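# Four arms sort stickered items into matching-colour containers

## Task

Put every item into the container whose colour matches the colour of the sticker on that item.

## Robot and tools

Robots: four i2rt Big YAM arms, named arm1 to arm4. Each has six revolute joints and a two-finger gripper, and a wrist camera that looks at the fingertips. The hand can reach roughly 1.0 m from the joint-1 axis. Foot poses in the scene frame (m, quaternion w,x,y,z), with each foot facing its own +x: arm1 (+0.717, -1.361, +0.914) q(+0.663, -0.005, +0.006, -0.748); arm2 (+0.618, +0.321, +0.928) q(+0.677, +0.000, -0.002, +0.736); arm3 (-0.607, +1.202, +0.868) q(+0.695, -0.005, +0.005, +0.719); arm4 (-0.738, -0.467, +0.879) q(+0.659, -0.003, +0.000, -0.753).

Frame: there is one scene frame in metres, with its origin on the floor and +z pointing up. "hand" is the pinch point between the finger pads, about 1 cm behind the tips. The fingers point along the hand's +z axis and close along its y axis. The printed hand position may be off, more so at long reach. hand_target is the hand pose that the joint targets now held would give.

Tool move: one action for any of arm1..arm4, plus an optional cameras list. Each arm gets its own object, which may contain:
- joints: absolute targets by name. joint1_rad is -2.879..2.879, base yaw, positive is CCW seen from above, and 0 points along the foot's +x. joint2_rad is 0..3.141, the shoulder: 0 means the upper arm points back and level, and positive lifts it and then moves it forward. joint3_rad is 0..3.019, the elbow: 0 is folded, and positive opens it. joint4_rad is -1.692..1.57, hand pitch, positive tilts the fingers up. joint5_rad is -1.57..1.57, sideways swing, positive is toward the arm's right. joint6_rad is -2.094..2.094, roll, positive is clockwise seen from behind the hand. gripper_m is 0..0.093 m, the gap between the fingertips. The tolerances for done are ±0.045, 0.14, 0.09, 0.055, 0.03, 0.035 rad and ±0.003 m. Joint moves run at full joint speed, so the arm can swing wide and strike hard.
- target: an absolute hand pose [x, y, z, qw, qx, qy, qz] in the scene frame (m, unit quaternion). The hand follows a straight line to it from its current hand_target. When target is used, joints may only hold gripper_m; anything else gets the call refused.
- speed: the top speed along that line, 0.002..0.5 m/s, default 0.25. Rotation is capped at 2×speed in rad/s.
- min_time_s: 0.1..8 s, the shortest duration for that arm's joint motions.
All motions in one call start at the same moment. All hand paths in one call end at the same moment, and they stop after 10 s even if not arrived. One action lasts at most 15 s. Paths do not avoid obstacles or other arms. The hand lags behind its path, may drift from it, and may overshoot speed, mostly when the arm is near straight. Each control step clips the path point to within 100 mm and 20° of the measured hand pose. A fast, stretched arm can overshoot by about 30°, more when carrying a load. Arms you leave out of a call may still be driving toward older targets. Very small moves might not start.

Results: each robot's state, plus the images from the cameras you asked for. The "pictures" line gives their order, and the "move" line lists which robots received a motion. "as last shown" means that robot got no command: its status lines read "not commanded" and its other lines are unchanged. Calling move with no action returns full states, all images, the scene number and the hand line's unit and frame. Joint velocities are in rad/s (gripper in m/s). "within noise" means the arm is still. Joint torques are raw drive outputs with offsets and noise; joints 3 and 4 wrap at ±28 N m. The statuses are: "done", meaning within 1 cm and 2°. "off_target" means the arm is resting away from its goal and maybe still pushing. "time_out" is a stop: the joints keep a target at or nearer their current position, and on_its_own shows it. "joint command not followed" or "pose unreachable" means a safety check held back the arm targets, but the gripper still acts. After not_followed, a target is dropped and joint goals may retry. The check can fire late. It does not keep fingers, gripper housings or wrist cameras of two arms apart. If a call is refused or stopped, later move/wait/finished_scene calls in that same reply are skipped. A merely invalid call, such as one with an unknown key, does not skip them.

Gripper: free-air readings run up to about 3 mm wide. While squeezing a rigid part, the reading is about 5 mm under to 2 mm over its width. A target just below the contact reading gives a light grip. A target about 5 mm below, or deeper for soft, small or round items, gives full force of about 50–64 N per pad. Lower targets crush soft items more.

Tool wait: seconds (0..10), cameras as in move. It runs the scene and returns the state.
Tool zoom_image: camera (one of the eight names) and region [x0, y0, x1, y1] in pixels from the top-left, at most 504×504. This only works on a camera in the latest images.
Tool read_manual: section "licences" only. It returns the URDF licence text.
Tool finished_scene: scene (that scene's integer number). It ends the scene for good, so the goal must hold without the robots. After ending the first scene, make no more calls in that reply.
Camera names: arm1_cam_wrist..arm4_cam_wrist, cam_room_a1, cam_room_a2, cam_room_b1, cam_room_b2, or "all". With cameras left out, a move with an action returns no images.

Hazards: never push items off the work area or onto the floor. Do not let items fall from height or release them while they are moving. Avoid slams and hard pushes against fixed or heavy things. Two robots pressing hard together ends the scene. Closing a gripper on another arm's fingers also counts as that. The arms keep pushing after contact. Loose objects can get a random nudge now and then. Motors heat up when holding loads, staying stretched out, or straining at unreachable poses. A MOTOR HOT line warns at 85 °C. At 100 °C that arm goes limp for 30–60 s; afterwards resend any key marked limit_stop_at_motor_heat. Smooth, low-effort motion is preferred.

Each tool is called after "Call:" as a command line: name --argument value for each argument, lists and objects as JSON in quotes; but a table of rows of numbers goes row by row, as --pt "numbers of a row", without its own name.

## Session

Call:
move

Scene clock: 0.00 s.
Joint torques (N m): no reading
Motor temperatures (°C): arm1=[22 24 25 23 21 21 21] | arm2=[24 24 24 22 22 20 23] | arm3=[24 24 23 24 24 23 23] | arm4=[23 21 22 22 25 21 24]
Heat: arm1: hottest joint3_rad 25 °C; arm2: hottest joint1_rad 24 °C; arm3: hottest joint1_rad 24 °C; arm4: hottest joint5_rad 25 °C.
Joint velocities: within noise
arm1.joint_positions: joint1_rad=-0.126 joint2_rad=+0.650 joint3_rad=+1.429 joint4_rad=-1.488 joint5_rad=-0.026 joint6_rad=-0.127 gripper_m=+0.09396
arm1.joint_status: not commanded
arm1.hand: x=+0.6753 y=-1.5777 z=+1.4349 quat_wxyz=(-0.240, -0.674, -0.609, +0.343) (m; scene frame)
arm1.hand_target: x=+0.6760 y=-1.5760 z=+1.4478 quat_wxyz=(-0.247, -0.669, -0.605, +0.355) (m; scene frame)
arm1.hand_status: not commanded
arm2.joint_positions: joint1_rad=-0.045 joint2_rad=+0.645 joint3_rad=+1.565 joint4_rad=-1.137 joint5_rad=+0.166 joint6_rad=-0.774 gripper_m=+0.09396
arm2.joint_status: not commanded
arm2.hand: x=+0.6369 y=+0.5513 z=+1.5922 quat_wxyz=(-0.598, +0.702, -0.335, -0.194) (m; scene frame)
arm2.hand_target: x=+0.6371 y=+0.5463 z=+1.6009 quat_wxyz=(-0.605, +0.696, -0.333, -0.198) (m; scene frame)
arm2.hand_status: not commanded
arm3.joint_positions: joint1_rad=+0.075 joint2_rad=+0.603 joint3_rad=+1.391 joint4_rad=-1.324 joint5_rad=-0.185 joint6_rad=-0.597 gripper_m=+0.09396
arm3.joint_status: not commanded
arm3.hand: x=-0.6641 y=+1.4337 z=+1.4111 quat_wxyz=(-0.375, +0.808, -0.323, -0.320) (m; scene frame)
arm3.hand_target: x=-0.6639 y=+1.4314 z=+1.4225 quat_wxyz=(-0.385, +0.802, -0.319, -0.326) (m; scene frame)
arm3.hand_status: not commanded
arm4.joint_positions: joint1_rad=+0.109 joint2_rad=+0.632 joint3_rad=+1.440 joint4_rad=-1.502 joint5_rad=+0.178 joint6_rad=-0.775 gripper_m=+0.09396
arm4.joint_status: not commanded
arm4.hand: x=-0.7719 y=-0.6728 z=+1.4084 quat_wxyz=(-0.083, -0.393, -0.812, +0.425) (m; scene frame)
arm4.hand_target: x=-0.7718 y=-0.6704 z=+1.4177 quat_wxyz=(-0.087, -0.391, -0.807, +0.434) (m; scene frame)
arm4.hand_status: not commanded
pictures: arm1_cam_wrist, arm2_cam_wrist, arm3_cam_wrist, arm4_cam_wrist, cam_room_a1, cam_room_a2, cam_room_b1, cam_room_b2
Images, in order (width x height): arm1_cam_wrist 672x504, arm2_cam_wrist 672x504, arm3_cam_wrist 672x504, arm4_cam_wrist 672x504, cam_room_a1 672x504, cam_room_a2 672x504, cam_room_b1 672x504, cam_room_b2 672x504.

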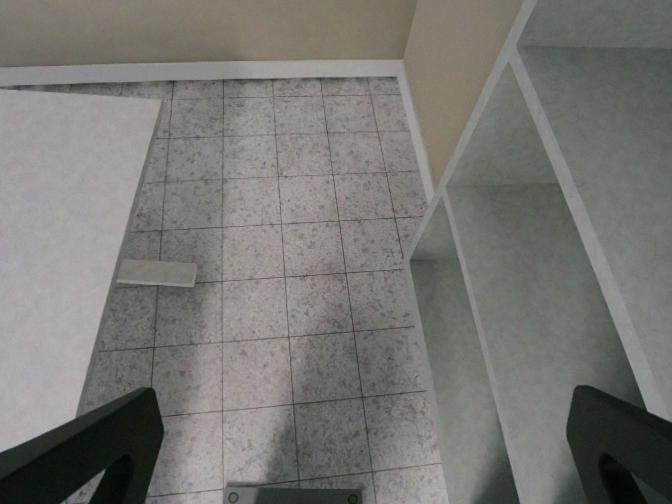

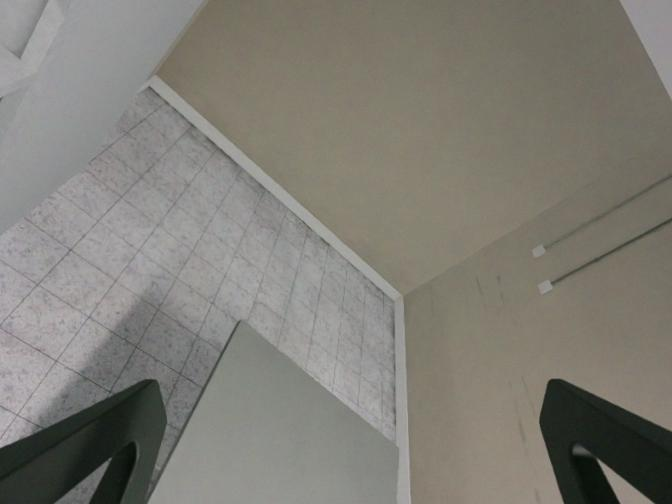

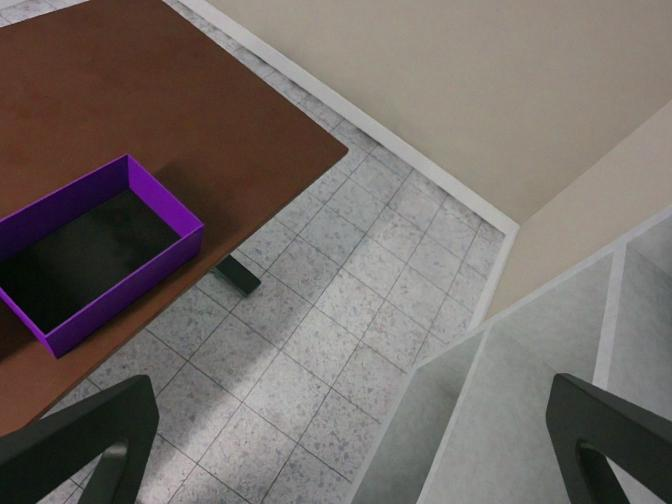

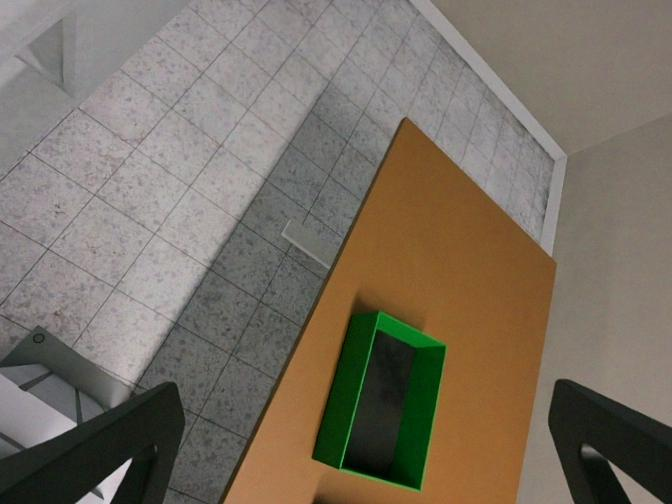

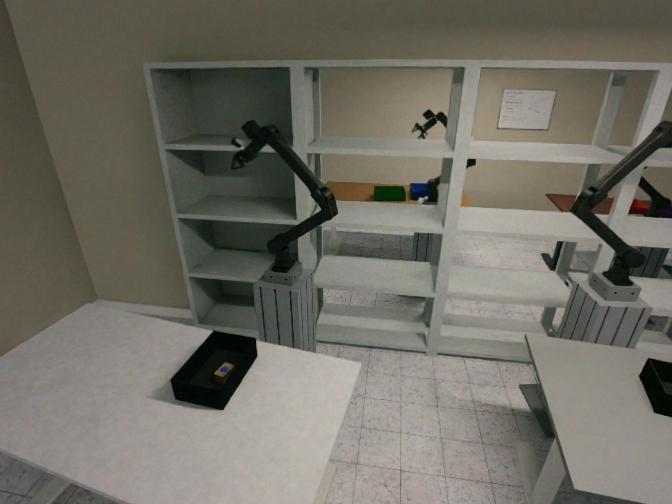

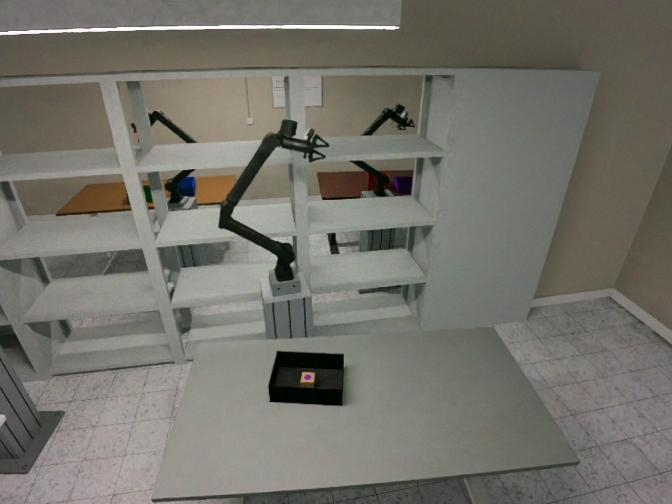

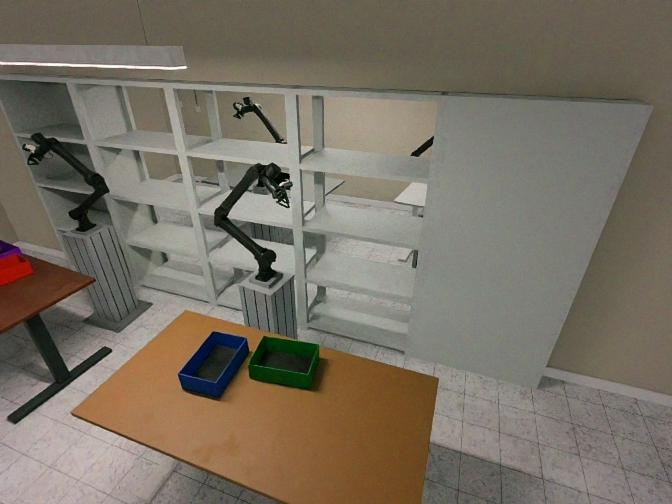

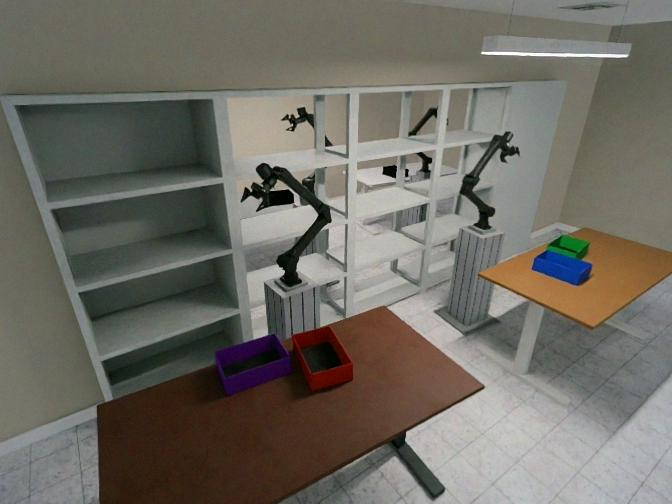

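Call:
move --arm1 '{"joints":{"joint1_rad":1.69},"min_time_s":3}' --arm2 '{"joints":{"joint1_rad":-1.65,"joint5_rad":0,"joint6_rad":0},"min_time_s":3}' --arm3 '{"joints":{"joint1_rad":-1.6,"joint5_rad":0,"joint6_rad":0,"joint4_rad":-0.8},"min_time_s":3}' --arm4 '{"joints":{"joint1_rad":1.69,"joint5_rad":0,"joint6_rad":0,"joint4_rad":-0.8},"min_time_s":3}' --cameras '["all"]'

Scene clock: 18.37 s.
Joint torques (N m): arm1=[-1.03 3.02 11.03 1.81 -0.03 0.06] | arm2=[0.26 1.38 9.94 2.73 -0.17 0.22] | arm3=[0.62 1.85 9.35 2.51 0.1 0.05] | arm4=[1.03 1.38 8.57 2.09 0.01 0.21]
Motor temperatures (°C): arm1=[22 24 28 24 21 21 21] | arm2=[24 24 26 23 22 20 23] | arm3=[24 24 25 24 24 23 23] | arm4=[23 22 23 22 25 21 24]
Heat: arm1: hottest joint3_rad 28 °C; arm2: hottest joint3_rad 26 °C; arm3: hottest joint3_rad 25 °C; arm4: hottest joint5_rad 25 °C.
move: arm1 done; arm2 done; arm3 done; arm4 done
Joint velocities: within noise
arm1.joint_positions: joint1_rad=+1.683 joint2_rad=+0.650 joint3_rad=+1.429 joint4_rad=-1.488 joint5_rad=-0.025 joint6_rad=-0.127 gripper_m=+0.09397
arm1.joint_status: all done
arm1.hand: x=+0.9468 y=-1.3600 z=+1.4312 quat_wxyz=(-0.411, +0.059, -0.910, +0.015)
arm1.hand_target: x=+0.9452 y=-1.3584 z=+1.4441 quat_wxyz=(-0.425, +0.062, -0.903, +0.015)
arm1.hand_status: not commanded
arm2.joint_positions: joint1_rad=-1.645 joint2_rad=+0.645 joint3_rad=+1.565 joint4_rad=-1.137 joint5_rad=+0.003 joint6_rad=-0.015 gripper_m=+0.09397
arm2.joint_status: all done
arm2.hand: x=+0.8508 y=+0.3199 z=+1.5913 quat_wxyz=(-0.627, +0.008, -0.779, +0.002)
arm2.hand_target: x=+0.8458 y=+0.3193 z=+1.6001 quat_wxyz=(-0.635, +0.001, -0.772, -0.003)
arm2.hand_status: not commanded
arm3.joint_positions: joint1_rad=-1.591 joint2_rad=+0.603 joint3_rad=+1.391 joint4_rad=-0.818 joint5_rad=-0.002 joint6_rad=-0.008 gripper_m=+0.09397
arm3.joint_status: all done
arm3.hand: x=-0.3418 y=+1.2153 z=+1.5321 quat_wxyz=(-0.697, +0.014, -0.717, +0.002)
arm3.hand_target: x=-0.3474 y=+1.2127 z=+1.5476 quat_wxyz=(-0.711, +0.007, -0.704, +0.003)
arm3.hand_status: not commanded
arm4.joint_positions: joint1_rad=+1.686 joint2_rad=+0.632 joint3_rad=+1.440 joint4_rad=-0.819 joint5_rad=+0.003 joint6_rad=-0.014 gripper_m=+0.09396
arm4.joint_status: all done
arm4.hand: x=-0.4667 y=-0.4701 z=+1.5603 quat_wxyz=(-0.701, -0.001, -0.713, +0.014)
arm4.hand_target: x=-0.4726 y=-0.4683 z=+1.5750 quat_wxyz=(-0.715, -0.003, -0.699, +0.006)
arm4.hand_status: not commanded
pictures: arm1_cam_wrist, arm2_cam_wrist, arm3_cam_wrist, arm4_cam_wrist, cam_room_a1, cam_room_a2, cam_room_b1, cam_room_b2
Images, in order (width x height): arm1_cam_wrist 672x504, arm2_cam_wrist 672x504, arm3_cam_wrist 672x504, arm4_cam_wrist 672x504, cam_room_a1 672x504, cam_room_a2 672x504, cam_room_b1 672x504, cam_room_b2 672x504.

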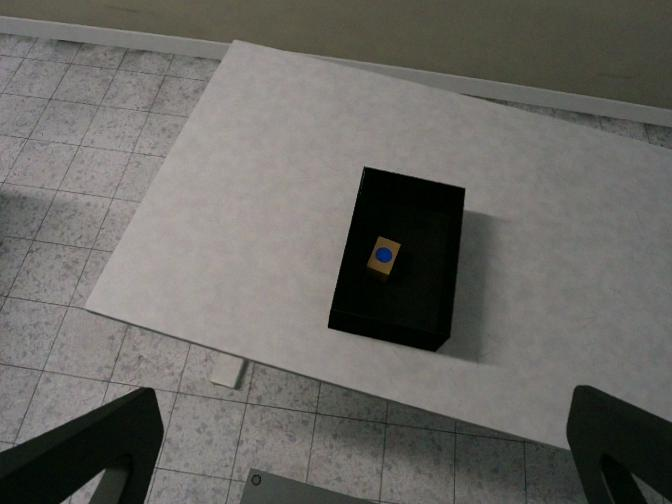

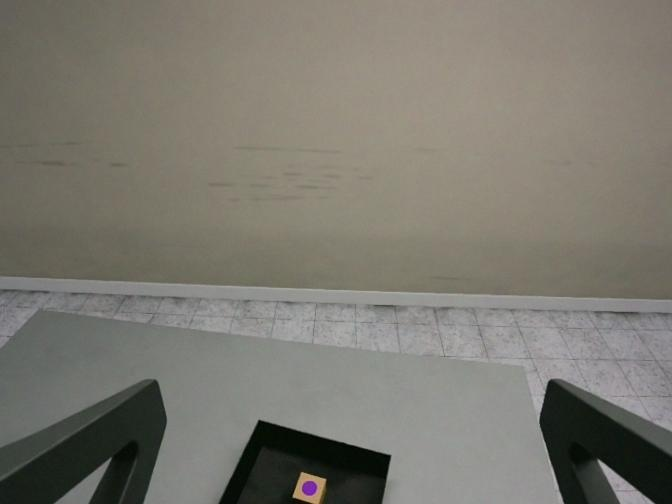

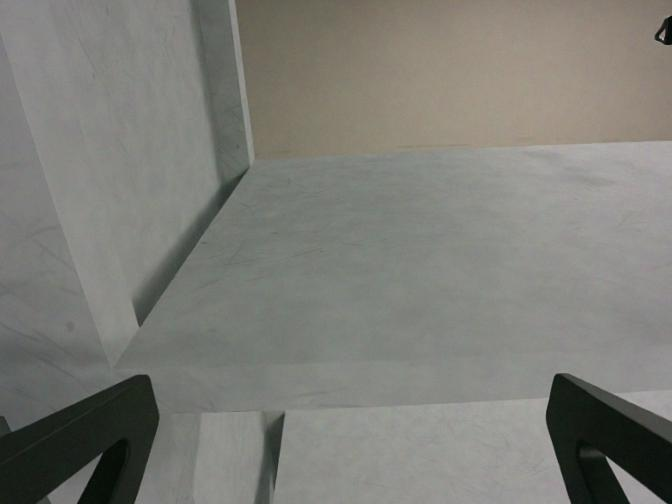

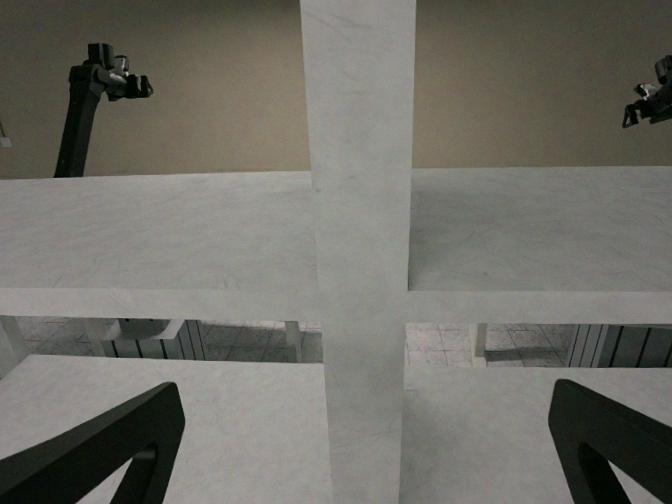

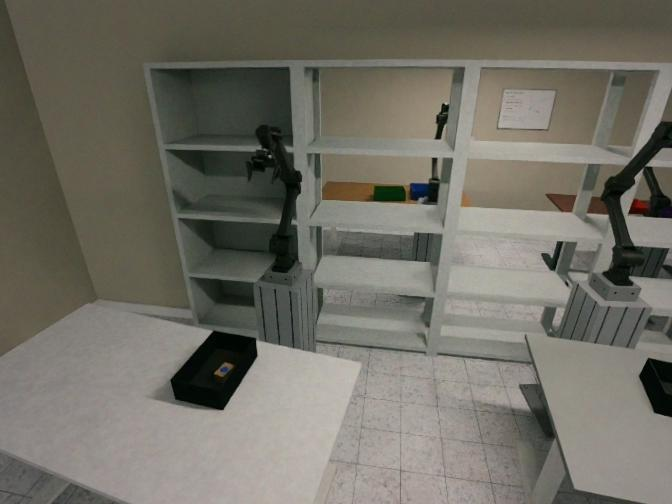

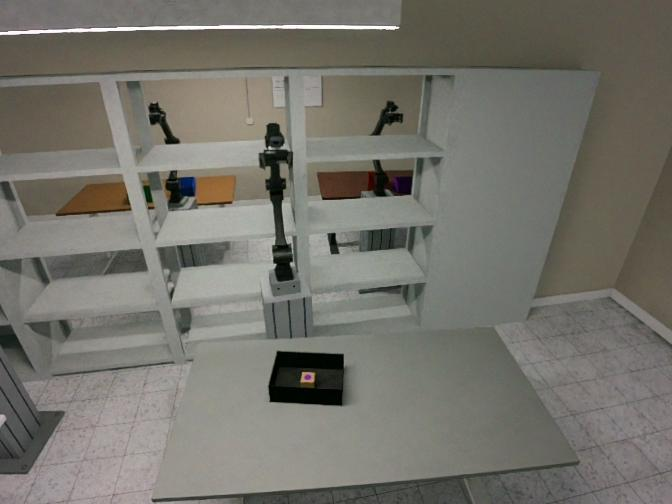

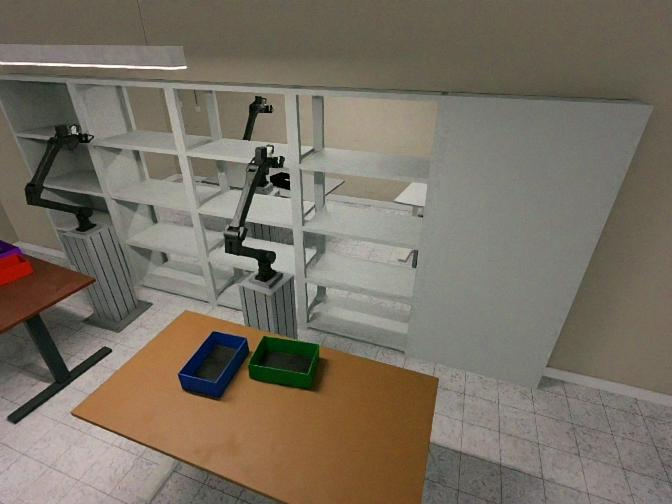

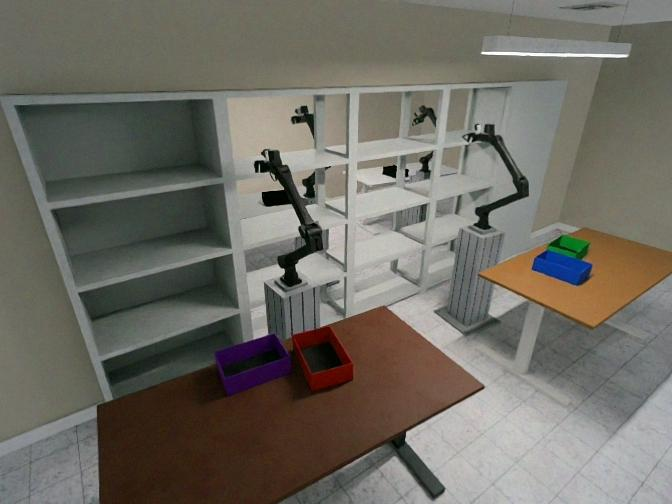

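Call:
move --arm1 '{"target":[1.26,-1.44,1.15,0,0,1,0]}' --arm2 '{"target":[1.19,0.41,1.15,0,0,1,0]}' --arm3 '{"target":[-0.35,0.95,1.30,0.707,0,0.707,0]}' --arm4 '{"target":[-0.46,-0.82,1.30,0.707,0,0.707,0]}' --cameras '["arm1_cam_wrist","arm2_cam_wrist","arm3_cam_wrist","arm4_cam_wrist"]'

Scene clock: 73.23 s.
Joint torques (N m): arm1=[-2.02 -13.8 15.58 -0.14 0.09 0.09] | arm2=[1.55 -19.78 15.49 0.09 -0.16 0.21] | arm3=[0.44 -4.01 9.22 1.98 -0.12 0.03] | arm4=[0.62 -8.35 8.94 1.57 -0.07 0.1]
Motor temperatures (°C): arm1=[22 24 32 24 21 21 21] | arm2=[24 24 29 23 22 20 23] | arm3=[24 24 28 24 24 23 23] | arm4=[23 22 27 23 25 21 24]
Heat: arm1: hottest joint3_rad 32 °C; arm2: hottest joint3_rad 29 °C; arm3: hottest joint3_rad 28 °C; arm4: hottest joint3_rad 27 °C.
move: arm1 off_target; arm2 off_target; arm3 done; arm4 done
Joint velocities: within noise
arm1.joint_positions: joint1_rad=+1.558 joint2_rad=+1.756 joint3_rad=+1.699 joint4_rad=-1.548 joint5_rad=-0.001 joint6_rad=-0.152 gripper_m=+0.09397
arm1.joint_status: not commanded
arm1.hand: x=+1.2471 y=-1.4321 z=+1.1260 quat_wxyz=(+0.025, +0.009, -1.000, -0.004)
arm1.hand_target: x=+1.2587 y=-1.4398 z=+1.1500 quat_wxyz=(+0.000, +0.000, -1.000, +0.000)
arm1.hand_status: off_target (0.028 m and 3.1 deg from the pose sent, 0.428 m and 49.1 deg at the start)
arm2.joint_positions: joint1_rad=-1.506 joint2_rad=+1.855 joint3_rad=+1.798 joint4_rad=-1.547 joint5_rad=+0.006 joint6_rad=+0.143 gripper_m=+0.09397
arm2.joint_status: not commanded
arm2.hand: x=+1.1776 y=+0.4027 z=+1.1347 quat_wxyz=(+0.015, +0.003, -1.000, +0.004)
arm2.hand_target: x=+1.1891 y=+0.4099 z=+1.1499 quat_wxyz=(+0.000, +0.000, -1.000, +0.000)
arm2.hand_status: off_target (0.021 m and 1.9 deg from the pose sent, 0.564 m and 77.7 deg at the start)
arm3.joint_positions: joint1_rad=-2.849 joint2_rad=+0.831 joint3_rad=+0.763 joint4_rad=+0.047 joint5_rad=-1.254 joint6_rad=+0.001 gripper_m=+0.09398
arm3.joint_status: not commanded
arm3.hand: x=-0.3467 y=+0.9524 z=+1.2985 quat_wxyz=(-0.705, +0.001, -0.709, -0.006)
arm3.hand_target: x=-0.3499 y=+0.9501 z=+1.3000 quat_wxyz=(-0.707, +0.000, -0.707, +0.000)
arm3.hand_status: done (0.004 m and 0.7 deg from the pose sent, 0.353 m and 2.3 deg at the start)
arm4.joint_positions: joint1_rad=+0.421 joint2_rad=+1.126 joint3_rad=+0.914 joint4_rad=+0.217 joint5_rad=-1.286 joint6_rad=+0.012 gripper_m=+0.09397
arm4.joint_status: not commanded
arm4.hand: x=-0.4580 y=-0.8176 z=+1.3007 quat_wxyz=(-0.706, +0.000, -0.708, -0.002)
arm4.hand_target: x=-0.4601 y=-0.8199 z=+1.3000 quat_wxyz=(-0.707, +0.000, -0.707, +0.000)
arm4.hand_status: done (0.003 m and 0.3 deg from the pose sent, 0.436 m and 1.8 deg at the start)
Images, in order (width x height): arm1_cam_wrist 672x504, arm2_cam_wrist 672x504, arm3_cam_wrist 672x504, arm4_cam_wrist 672x504.

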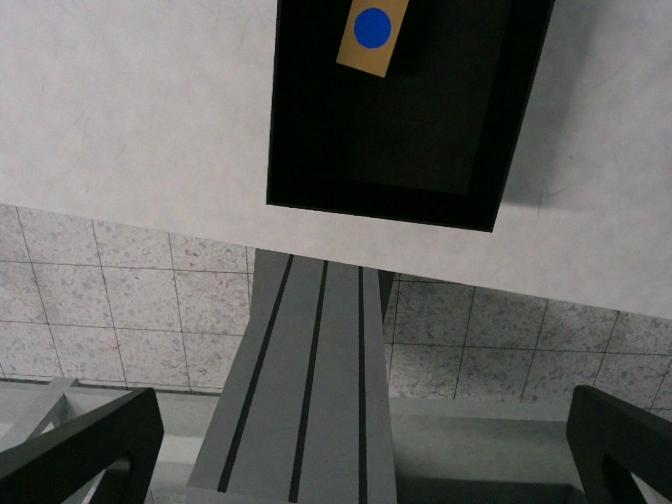

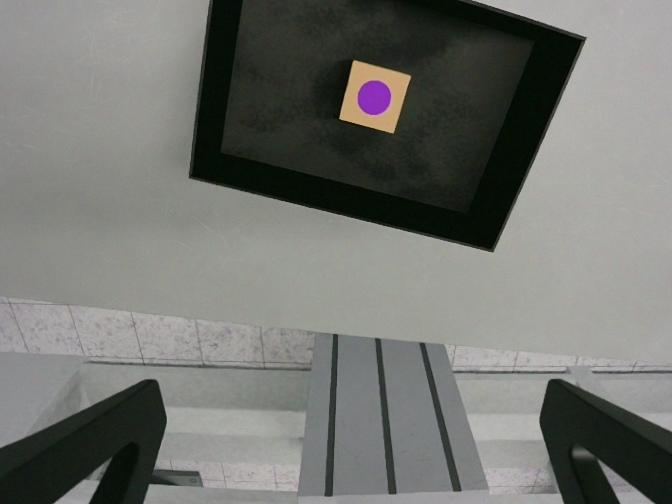

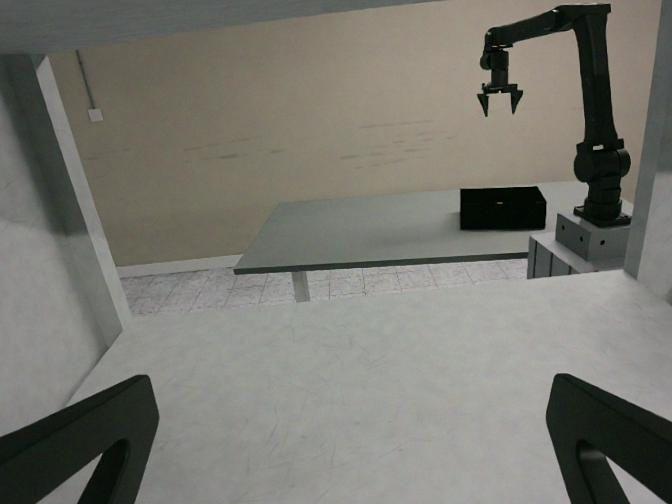

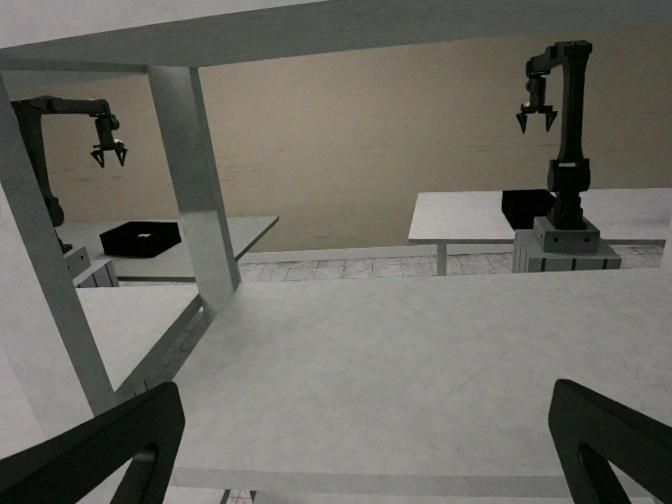

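Call:
move --arm1 '{"target":[1.351,-1.447,0.87,0,0.156,0.988,0]}' --arm2 '{"target":[1.229,0.385,0.95,0,0.122,0.9925,0]}' --arm4 '{"target":[-0.46,-0.82,1.17,0.707,0,0.707,0]}' --arm3 '{"target":[-0.4,0.95,1.15,0.707,0,0.707,0]}' --cameras '["arm1_cam_wrist","arm2_cam_wrist","arm3_cam_wrist","arm4_cam_wrist"]'

Scene clock: 121.63 s.
Joint torques (N m): arm1=[-2.55 -19.43 12.89 0.96 0.05 0.14] | arm2=[0.15 -20.42 9.36 1.26 -0.09 0.21] | arm3=[0.56 -1.2 9.06 2.26 0.08 -0.06] | arm4=[0.38 -8.06 7.56 1.59 0.03 0.12]
Motor temperatures (°C): arm1=[22 26 37 23 21 21 21] | arm2=[24 27 34 22 22 20 23] | arm3=[24 24 29 24 24 23 23] | arm4=[23 22 31 23 25 21 24]
Heat: arm1: hottest joint3_rad 37 °C; arm2: hottest joint3_rad 34 °C; arm3: hottest joint3_rad 29 °C; arm4: hottest joint3_rad 31 °C.
move: arm1 off_target; arm2 off_target; arm3 off_target; arm4 done
Joint velocities: within noise
arm1.joint_positions: joint1_rad=+1.558 joint2_rad=+2.211 joint3_rad=+1.651 joint4_rad=-1.069 joint5_rad=-0.001 joint6_rad=+0.170 gripper_m=+0.09397
arm1.joint_status: not commanded
arm1.hand: x=+1.3227 y=-1.4421 z=+0.8476 quat_wxyz=(+0.037, -0.151, -0.988, +0.000)
arm1.hand_target: x=+1.3496 y=-1.4467 z=+0.8712 quat_wxyz=(+0.000, -0.156, -0.988, +0.000)
arm1.hand_status: off_target (0.036 m and 4.3 deg from the pose sent, 0.277 m and 19.2 deg at the start)
arm2.joint_positions: joint1_rad=-1.541 joint2_rad=+2.057 joint3_rad=+1.666 joint4_rad=-1.159 joint5_rad=+0.005 joint6_rad=+0.337 gripper_m=+0.09397
arm2.joint_status: not commanded
arm2.hand: x=+1.2311 y=+0.3897 z=+0.9698 quat_wxyz=(-0.012, -0.111, -0.994, -0.001)
arm2.hand_target: x=+1.2284 y=+0.3851 z=+0.9503 quat_wxyz=(+0.000, -0.122, -0.993, +0.000)
arm2.hand_status: off_target (0.020 m and 1.9 deg from the pose sent, 0.193 m and 14.5 deg at the start)
arm3.joint_positions: joint1_rad=-2.874 joint2_rad=+0.614 joint3_rad=+0.311 joint4_rad=+0.224 joint5_rad=-0.839 joint6_rad=-0.038 gripper_m=+0.09398
arm3.joint_status: not commanded
arm3.hand: x=-0.3932 y=+0.9527 z=+1.1462 quat_wxyz=(-0.675, -0.157, -0.706, +0.144)
arm3.hand_target: x=-0.3968 y=+0.9508 z=+1.1500 quat_wxyz=(-0.678, -0.156, -0.701, +0.155)
arm3.hand_status: off_target (0.008 m and 24.7 deg from the pose sent, 0.158 m and 0.7 deg at the start; pose on its path clipped on 22 of 58 steps; a joint's target at an end of its range on 51 of 58 steps)
arm4.joint_positions: joint1_rad=+0.421 joint2_rad=+1.283 joint3_rad=+0.674 joint4_rad=+0.625 joint5_rad=-1.286 joint6_rad=+0.010 gripper_m=+0.09397
arm4.joint_status: not commanded
arm4.hand: x=-0.4589 y=-0.8171 z=+1.1752 quat_wxyz=(-0.707, +0.004, -0.707, +0.002)
arm4.hand_target: x=-0.4601 y=-0.8199 z=+1.1700 quat_wxyz=(-0.707, +0.000, -0.707, +0.000)
arm4.hand_status: done (0.006 m and 0.5 deg from the pose sent, 0.131 m and 0.3 deg at the start)
Images, in order (width x height): arm1_cam_wrist 672x504, arm2_cam_wrist 672x504, arm3_cam_wrist 672x504, arm4_cam_wrist 672x504.

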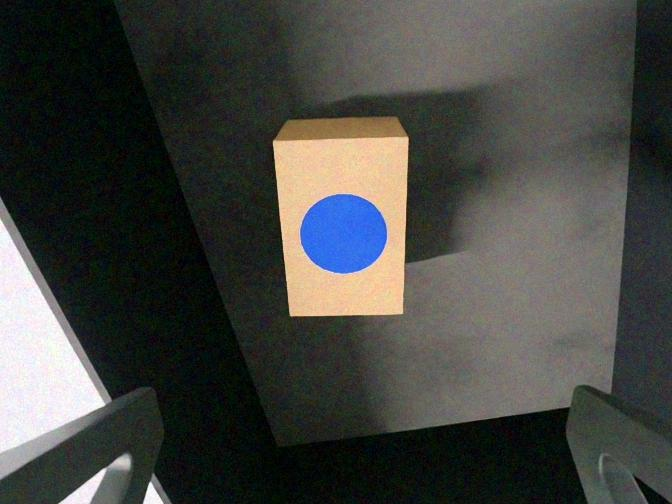

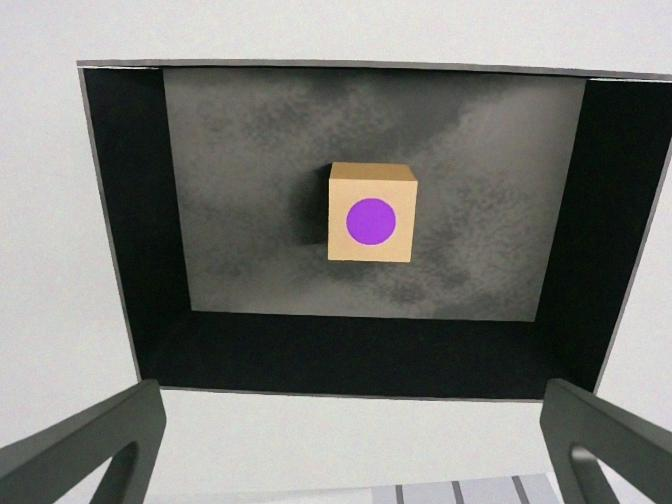

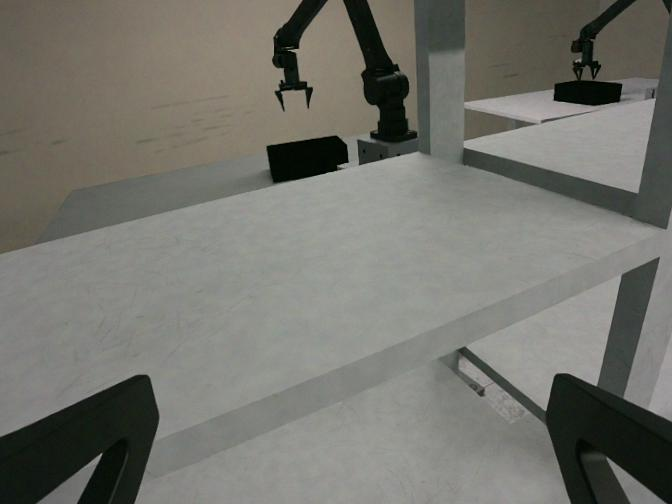

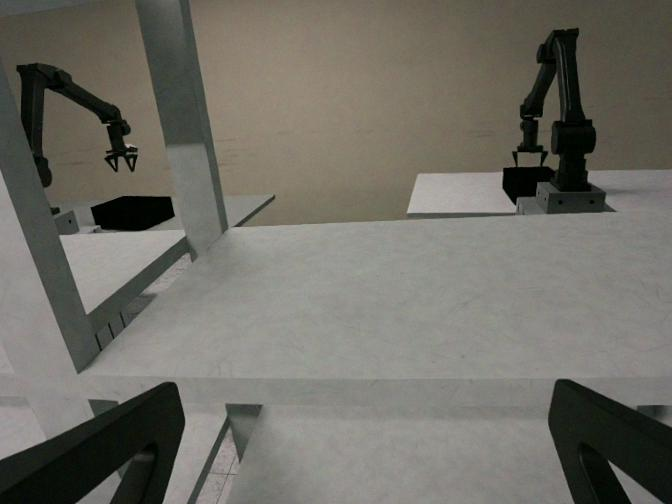

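Call:
move --arm1 '{"target":[1.347,-1.448,0.755,0.03,0.156,0.988,-0.005],"speed":0.12,"joints":{"gripper_m":0.078}}' --arm2 '{"target":[1.221,0.378,0.785,0.005,0.122,0.9925,0],"speed":0.12,"joints":{"gripper_m":0.078}}' --cameras '["arm1_cam_wrist","arm2_cam_wrist"]'

Call:
wait --seconds 0.5

Scene clock: 159.07 s.
Joint torques (N m): arm1=[-1.73 -17.96 7.73 1.26 0.08 0.11] | arm2=[0.03 -20.95 7.65 1.31 0 0.11] | arm3=[0.56 -1.38 9.06 2.26 0.09 -0.06] | arm4=[0.21 -8.18 7.51 1.5 0.03 0.11]
Motor temperatures (°C): arm1=[22 27 34 23 21 21 21] | arm2=[24 27 31 22 22 20 23] | arm3=[24 24 28 24 24 23 23] | arm4=[23 22 31 23 24 21 24]
Heat: arm1: hottest joint3_rad 34 °C; arm2: hottest joint3_rad 31 °C; arm3: hottest joint3_rad 28 °C; arm4: hottest joint3_rad 31 °C.
move: arm1 done; arm2 off_target
Joint velocities: within noise
arm1.joint_positions: joint1_rad=+1.558 joint2_rad=+2.333 joint3_rad=+1.612 joint4_rad=-0.779 joint5_rad=+0.010 joint6_rad=+0.171 gripper_m=+0.07807
arm1.joint_status: all done
arm1.hand: x=+1.3459 y=-1.4471 z=+0.7617 quat_wxyz=(-0.028, -0.152, -0.988, +0.004)
arm1.hand_target: x=+1.3470 y=-1.4479 z=+0.7552 quat_wxyz=(-0.030, -0.156, -0.987, +0.005)
arm1.hand_status: done (0.007 m and 0.6 deg from the pose sent, 0.096 m and 7.7 deg at the start)
arm2.joint_positions: joint1_rad=-1.549 joint2_rad=+2.272 joint3_rad=+1.554 joint4_rad=-0.818 joint5_rad=+0.005 joint6_rad=+0.337 gripper_m=+0.07811
arm2.joint_status: all done
arm2.hand: x=+1.2289 y=+0.3847 z=+0.8061 quat_wxyz=(-0.018, -0.115, -0.993, -0.003)
arm2.hand_target: x=+1.2204 y=+0.3781 z=+0.7856 quat_wxyz=(-0.005, -0.122, -0.993, +0.000)
arm2.hand_status: off_target (0.024 m and 1.7 deg from the pose sent, 0.185 m and 1.5 deg at the start)
arm3, arm4: as last shown
arm4.joint_positions: joint1_rad=+0.421 joint2_rad=+1.283 joint3_rad=+0.674 joint4_rad=+0.626 joint5_rad=-1.286 joint6_rad=+0.010 gripper_m=+0.09397
arm4.hand_target: x=-0.4601 y=-0.8199 z=+1.1701 quat_wxyz=(-0.707, +0.000, -0.707, +0.000)
Images, in order (width x height): arm1_cam_wrist 672x504, arm2_cam_wrist 672x504.

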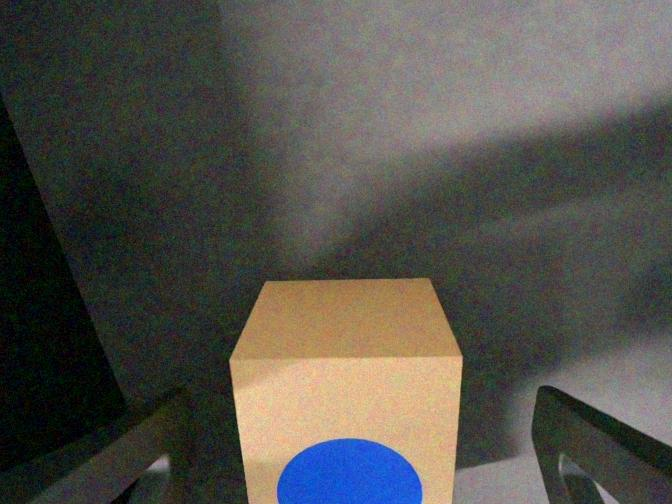

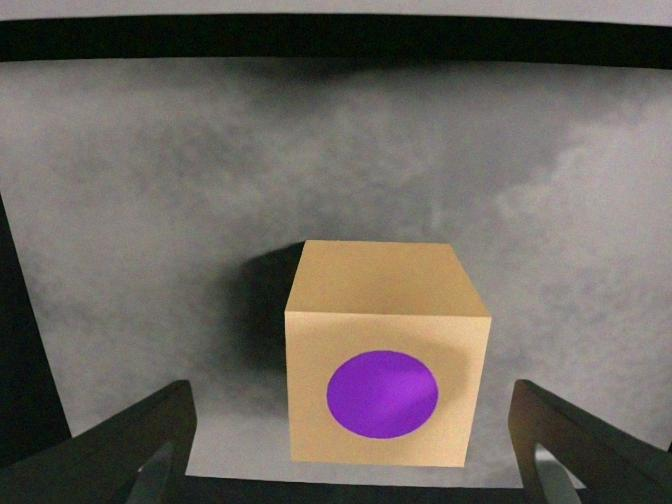

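Scene clock: 159.57 s.
Joint torques (N m): arm1=[-1.96 -17.85 7.86 1.06 0.12 0.13] | arm2=[0.09 -20.95 7.66 1.28 0 0.11] | arm3=[0.38 -1.32 9.07 2.26 0.07 -0.05] | arm4=[0.62 -7.82 7.51 1.54 0.05 0.11]
Motor temperatures (°C): arm1=[22 27 34 23 21 21 21] | arm2=[24 27 31 22 22 20 23] | arm3=[24 24 28 24 24 23 23] | arm4=[23 22 31 23 24 21 24]
Heat: arm1: hottest joint3_rad 34 °C; arm2: hottest joint3_rad 31 °C; arm3: hottest joint3_rad 28 °C; arm4: hottest joint3_rad 31 °C.
Joint velocities: within noise
arm1.joint_positions: joint1_rad=+1.558 joint2_rad=+2.333 joint3_rad=+1.612 joint4_rad=-0.779 joint5_rad=+0.010 joint6_rad=+0.171 gripper_m=+0.07807
arm1.joint_status: all done
arm1.hand: x=+1.3459 y=-1.4471 z=+0.7617 quat_wxyz=(-0.028, -0.152, -0.988, +0.004)
arm1.hand_target: x=+1.3470 y=-1.4479 z=+0.7552 quat_wxyz=(-0.030, -0.156, -0.987, +0.005)
arm1.hand_status: done (0.007 m and 0.6 deg from the pose sent, 0.096 m and 7.7 deg at the start)
arm2.joint_positions: joint1_rad=-1.549 joint2_rad=+2.272 joint3_rad=+1.554 joint4_rad=-0.818 joint5_rad=+0.005 joint6_rad=+0.337 gripper_m=+0.07811
arm2.joint_status: all done
arm2.hand: x=+1.2289 y=+0.3847 z=+0.8061 quat_wxyz=(-0.018, -0.115, -0.993, -0.003)
arm2.hand_target: x=+1.2204 y=+0.3781 z=+0.7856 quat_wxyz=(-0.005, -0.122, -0.993, +0.000)
arm2.hand_status: off_target (0.024 m and 1.7 deg from the pose sent, 0.185 m and 1.5 deg at the start)
arm3.joint_positions: joint1_rad=-2.874 joint2_rad=+0.614 joint3_rad=+0.311 joint4_rad=+0.224 joint5_rad=-0.839 joint6_rad=-0.038 gripper_m=+0.09398
arm3.joint_status: not commanded
arm3.hand: x=-0.3932 y=+0.9527 z=+1.1462 quat_wxyz=(-0.675, -0.157, -0.706, +0.144)
arm3.hand_target: x=-0.3968 y=+0.9508 z=+1.1500 quat_wxyz=(-0.678, -0.156, -0.701, +0.155)
arm3.hand_status: not commanded
arm4.joint_positions: joint1_rad=+0.421 joint2_rad=+1.283 joint3_rad=+0.674 joint4_rad=+0.626 joint5_rad=-1.286 joint6_rad=+0.010 gripper_m=+0.09397
arm4.joint_status: not commanded
arm4.hand: x=-0.4589 y=-0.8171 z=+1.1752 quat_wxyz=(-0.707, +0.004, -0.707, +0.002)
arm4.hand_target: x=-0.4601 y=-0.8199 z=+1.1701 quat_wxyz=(-0.707, +0.000, -0.707, +0.000)
arm4.hand_status: not commanded
wait: 0.50 s; at rest by 0.27 s
pictures: none

Call:
move --arm1 '{"target":[1.332,-1.447,0.725,0.03,0.156,0.988,-0.005],"speed":0.1}' --arm2 '{"target":[1.221,0.371,0.760,0.005,0.122,0.9925,0],"speed":0.1}'

Call:
move --arm1 '{"joints":{"gripper_m":0.042}}' --arm2 '{"joints":{"gripper_m":0.042}}' --cameras '["arm1_cam_wrist","arm2_cam_wrist"]'

Scene clock: 168.67 s.
Joint torques (N m): arm1=[-2.08 -18.32 7.24 1.07 0.11 0.12] | arm2=[0.03 -20.6 7.62 1.35 -0.01 0] | arm3=[0.56 -1.38 9.05 2.25 0.08 -0.06] | arm4=[0.73 -7.65 7.66 1.62 0.05 0.13]
Motor temperatures (°C): arm1=[22 27 33 23 21 21 21] | arm2=[24 27 30 22 22 20 23] | arm3=[24 24 28 24 24 23 23] | arm4=[23 22 31 23 24 21 24]
Heat: arm1: hottest joint3_rad 33 °C; arm2: hottest joint3_rad 30 °C; arm3: hottest joint3_rad 28 °C; arm4: hottest joint3_rad 31 °C.
move: arm1 done; arm2 off_target
Joint velocities: within noise
arm1.joint_positions: joint1_rad=+1.558 joint2_rad=+2.362 joint3_rad=+1.562 joint4_rad=-0.699 joint5_rad=+0.010 joint6_rad=+0.172 gripper_m=+0.07806
arm1.joint_status: not commanded
arm1.hand: x=+1.3314 y=-1.4451 z=+0.7311 quat_wxyz=(-0.028, -0.152, -0.988, +0.004)
arm1.hand_target: x=+1.3318 y=-1.4469 z=+0.7249 quat_wxyz=(-0.030, -0.156, -0.987, +0.005)
arm1.hand_status: done (0.006 m and 0.5 deg from the pose sent, 0.039 m and 0.6 deg at the start)
arm2.joint_positions: joint1_rad=-1.563 joint2_rad=+2.313 joint3_rad=+1.554 joint4_rad=-0.778 joint5_rad=+0.005 joint6_rad=+0.337 gripper_m=+0.07811
arm2.joint_status: not commanded
arm2.hand: x=+1.2289 y=+0.3763 z=+0.7822 quat_wxyz=(-0.017, -0.122, -0.992, -0.003)
arm2.hand_target: x=+1.2202 y=+0.3710 z=+0.7606 quat_wxyz=(-0.005, -0.122, -0.992, +0.000)
arm2.hand_status: off_target (0.024 m and 1.5 deg from the pose sent, 0.049 m and 1.7 deg at the start)
arm3, arm4: as last shown
pictures: none

Scene clock: 169.23 s.
Joint torques (N m): arm1=[-1.9 -17.38 7.16 0.88 0.07 0.08] | arm2=[0.03 -20.72 7.65 1.29 0.02 -0.01] | arm3=[0.56 -1.38 9.02 2.24 0.08 -0.06] | arm4=[0.62 -7.88 7.62 1.55 0.02 0.12]
Motor temperatures (°C): arm1=[22 27 33 23 21 21 21] | arm2=[24 27 30 22 22 20 23] | arm3=[24 24 28 24 24 23 23] | arm4=[23 22 31 23 24 21 24]
Heat: arm1: hottest joint3_rad 33 °C; arm2: hottest joint3_rad 30 °C; arm3: hottest joint3_rad 28 °C; arm4: hottest joint3_rad 31 °C.
move: arm1 done; arm2 off_target
Joint velocities: within noise
arm1.joint_positions: joint1_rad=+1.558 joint2_rad=+2.362 joint3_rad=+1.562 joint4_rad=-0.699 joint5_rad=+0.011 joint6_rad=+0.172 gripper_m=+0.04417
arm1.joint_status: all done
arm1.hand: x=+1.3314 y=-1.4452 z=+0.7311 quat_wxyz=(-0.028, -0.152, -0.988, +0.004)
arm1.hand_target: x=+1.3318 y=-1.4469 z=+0.7249 quat_wxyz=(-0.030, -0.156, -0.987, +0.005)
arm1.hand_status: not commanded
arm2.joint_positions: joint1_rad=-1.563 joint2_rad=+2.313 joint3_rad=+1.554 joint4_rad=-0.778 joint5_rad=+0.005 joint6_rad=+0.337 gripper_m=+0.05195
arm2.joint_status: gripper_m off_target (ended at +0.05198, target +0.04200)
arm2.hand: x=+1.2290 y=+0.3764 z=+0.7822 quat_wxyz=(-0.018, -0.122, -0.992, -0.003)
arm2.hand_target: x=+1.2203 y=+0.3710 z=+0.7606 quat_wxyz=(-0.005, -0.122, -0.992, +0.000)
arm2.hand_status: not commanded
arm3, arm4: as last shown
Images, in order (width x height): arm1_cam_wrist 672x504, arm2_cam_wrist 672x504.

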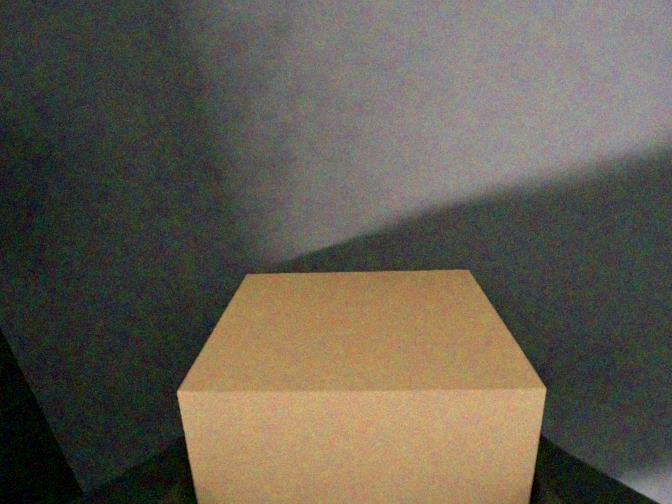

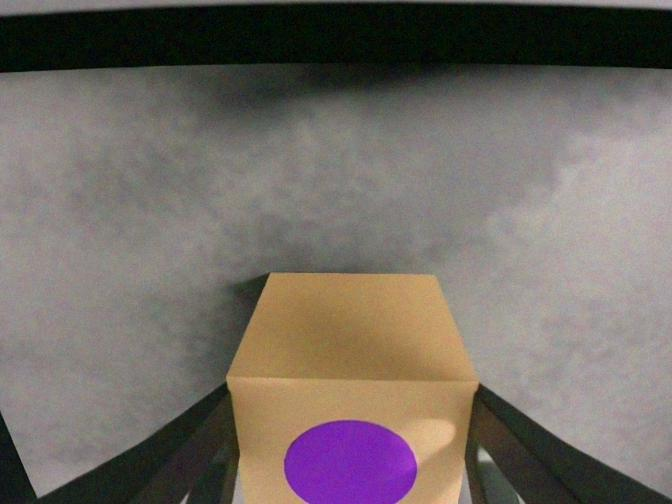

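Call:
move --arm1 '{"joints":{"gripper_m":0.036}}' --arm3 '{"joints":{"joint1_rad":-2.2,"joint2_rad":0.603,"joint3_rad":1.391,"joint4_rad":-0.8,"joint5_rad":0,"joint6_rad":0},"min_time_s":3}' --arm4 '{"joints":{"joint1_rad":1.151,"joint2_rad":0.632,"joint3_rad":1.44,"joint4_rad":-0.8,"joint5_rad":0,"joint6_rad":0},"min_time_s":3}'

Call:
move --arm1 '{"target":[1.1,-1.42,1.15,0,0.1,0.995,0]}' --arm2 '{"target":[1.0,0.36,1.15,0,0.08,0.997,0]}' --cameras '["arm1_cam_wrist","arm2_cam_wrist","cam_room_b2"]'

Scene clock: 201.30 s.
Joint torques (N m): arm1=[-2.49 -17.67 7.32 1.06 0.11 0.09] | arm2=[0.15 -20.72 7.66 1.29 0.02 0] | arm3=[2.14 1.61 11.15 1.48 0.13 0.03] | arm4=[1.38 1.55 9.63 1.01 0.21 -0.04]
Motor temperatures (°C): arm1=[22 27 31 23 21 21 22] | arm2=[24 28 29 22 22 20 24] | arm3=[24 24 29 24 24 23 23] | arm4=[23 22 31 23 24 21 24]
Heat: arm1: hottest joint3_rad 31 °C; arm2: hottest joint3_rad 29 °C; arm3: hottest joint3_rad 29 °C; arm4: hottest joint3_rad 31 °C.
move: arm1 off_target; arm3 done; arm4 done
Joint velocities: within noise
arm1.joint_positions: joint1_rad=+1.558 joint2_rad=+2.362 joint3_rad=+1.562 joint4_rad=-0.699 joint5_rad=+0.011 joint6_rad=+0.172 gripper_m=+0.04417
arm1.joint_status: gripper_m off_target (ended at +0.04417, target +0.03600)
arm1.hand: x=+1.3314 y=-1.4452 z=+0.7311 quat_wxyz=(-0.028, -0.152, -0.988, +0.004)
arm1.hand_target: x=+1.3318 y=-1.4469 z=+0.7249 quat_wxyz=(-0.030, -0.156, -0.987, +0.005)
arm1.hand_status: not commanded
arm2: as last shown
arm2.joint_positions: joint1_rad=-1.563 joint2_rad=+2.313 joint3_rad=+1.554 joint4_rad=-0.778 joint5_rad=+0.005 joint6_rad=+0.337 gripper_m=+0.05196
arm3.joint_positions: joint1_rad=-2.213 joint2_rad=+0.604 joint3_rad=+1.350 joint4_rad=-0.794 joint5_rad=-0.003 joint6_rad=-0.008 gripper_m=+0.09398
arm3.joint_status: all done
arm3.hand: x=-0.3802 y=+1.0532 z=+1.5185 quat_wxyz=(-0.660, -0.208, -0.690, +0.213)
arm3.hand_target: x=-0.3877 y=+1.0622 z=+1.5387 quat_wxyz=(-0.674, -0.204, -0.678, +0.210)
arm3.hand_status: not commanded
arm4.joint_positions: joint1_rad=+1.144 joint2_rad=+0.628 joint3_rad=+1.408 joint4_rad=-0.788 joint5_rad=-0.003 joint6_rad=+0.010 gripper_m=+0.09397
arm4.joint_status: all done
arm4.hand: x=-0.5018 y=-0.6103 z=+1.5529 quat_wxyz=(-0.677, -0.197, -0.683, +0.192)
arm4.hand_target: x=-0.5067 y=-0.6057 z=+1.5656 quat_wxyz=(-0.682, -0.191, -0.679, +0.195)
arm4.hand_status: not commanded
pictures: none

Scene clock: 203.87 s.
Joint torques (N m): arm1=[-3.08 -8 15.04 -0.12 -0.05 -0.07] | arm2=[1.49 -11.16 13.53 0.16 -0.08 -0.07] | arm3=[2.37 1.55 11.19 1.47 0.14 0.02] | arm4=[1.26 2.02 9.69 1.11 0.2 -0.05]
Motor temperatures (°C): arm1=[22 27 31 23 21 21 22] | arm2=[24 28 29 22 22 20 24] | arm3=[24 24 29 24 24 23 23] | arm4=[23 22 31 23 24 21 24]
Heat: arm1: hottest joint3_rad 31 °C; arm2: hottest joint3_rad 29 °C; arm3: hottest joint3_rad 29 °C; arm4: hottest joint3_rad 31 °C.
move: arm1 off_target; arm2 off_target
Joint velocities: within noise
arm1.joint_positions: joint1_rad=+1.551 joint2_rad=+1.333 joint3_rad=+1.209 joint4_rad=-1.478 joint5_rad=+0.003 joint6_rad=+0.057 gripper_m=+0.04416
arm1.joint_status: not commanded
arm1.hand: x=+1.0867 y=-1.4141 z=+1.1278 quat_wxyz=(+0.023, -0.098, -0.995, +0.000)
arm1.hand_target: x=+1.0989 y=-1.4199 z=+1.1498 quat_wxyz=(+0.000, -0.100, -0.995, +0.000)
arm1.hand_status: off_target (0.027 m and 2.7 deg from the pose sent, 0.479 m and 6.9 deg at the start)
arm2.joint_positions: joint1_rad=-1.558 joint2_rad=+1.347 joint3_rad=+1.197 joint4_rad=-1.440 joint5_rad=+0.005 joint6_rad=+0.281 gripper_m=+0.05197
arm2.joint_status: not commanded
arm2.hand: x=+0.9929 y=+0.3553 z=+1.1389 quat_wxyz=(+0.008, -0.092, -0.996, +0.003)
arm2.hand_target: x=+0.9997 y=+0.3599 z=+1.1499 quat_wxyz=(+0.000, -0.080, -0.997, +0.000)
arm2.hand_status: off_target (0.014 m and 1.7 deg from the pose sent, 0.434 m and 5.3 deg at the start)
arm3, arm4: as last shown
Images, in order (width x height): arm1_cam_wrist 672x504, arm2_cam_wrist 672x504, cam_room_b2 672x504.

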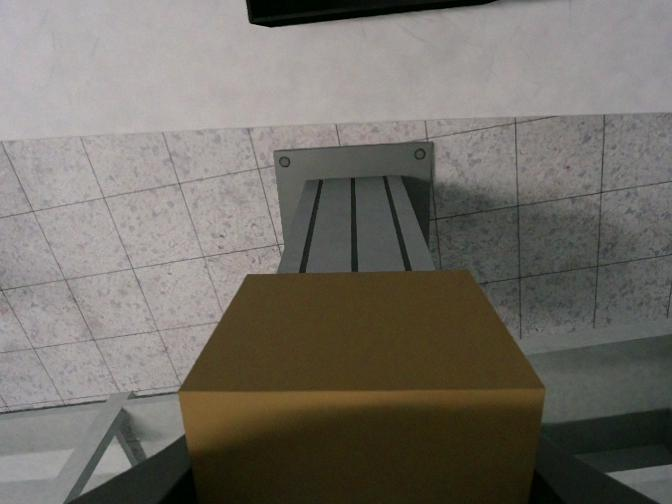

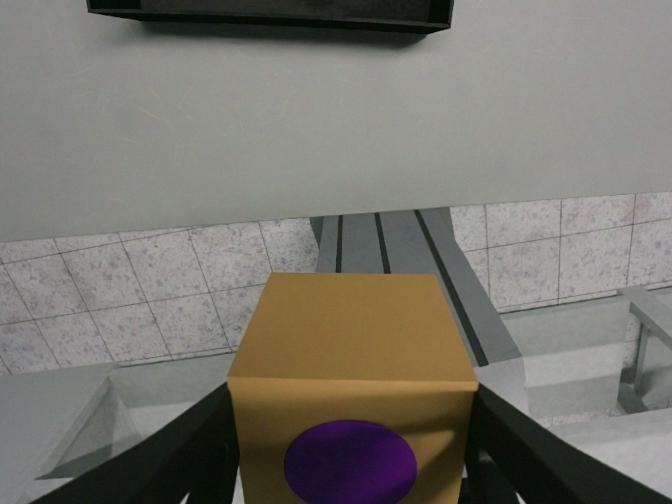

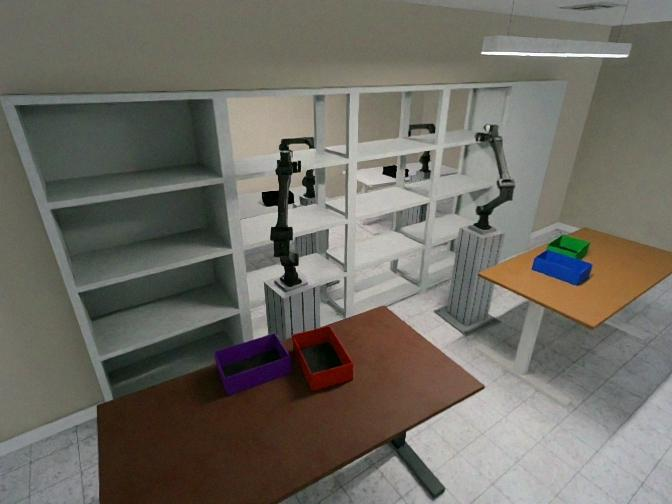

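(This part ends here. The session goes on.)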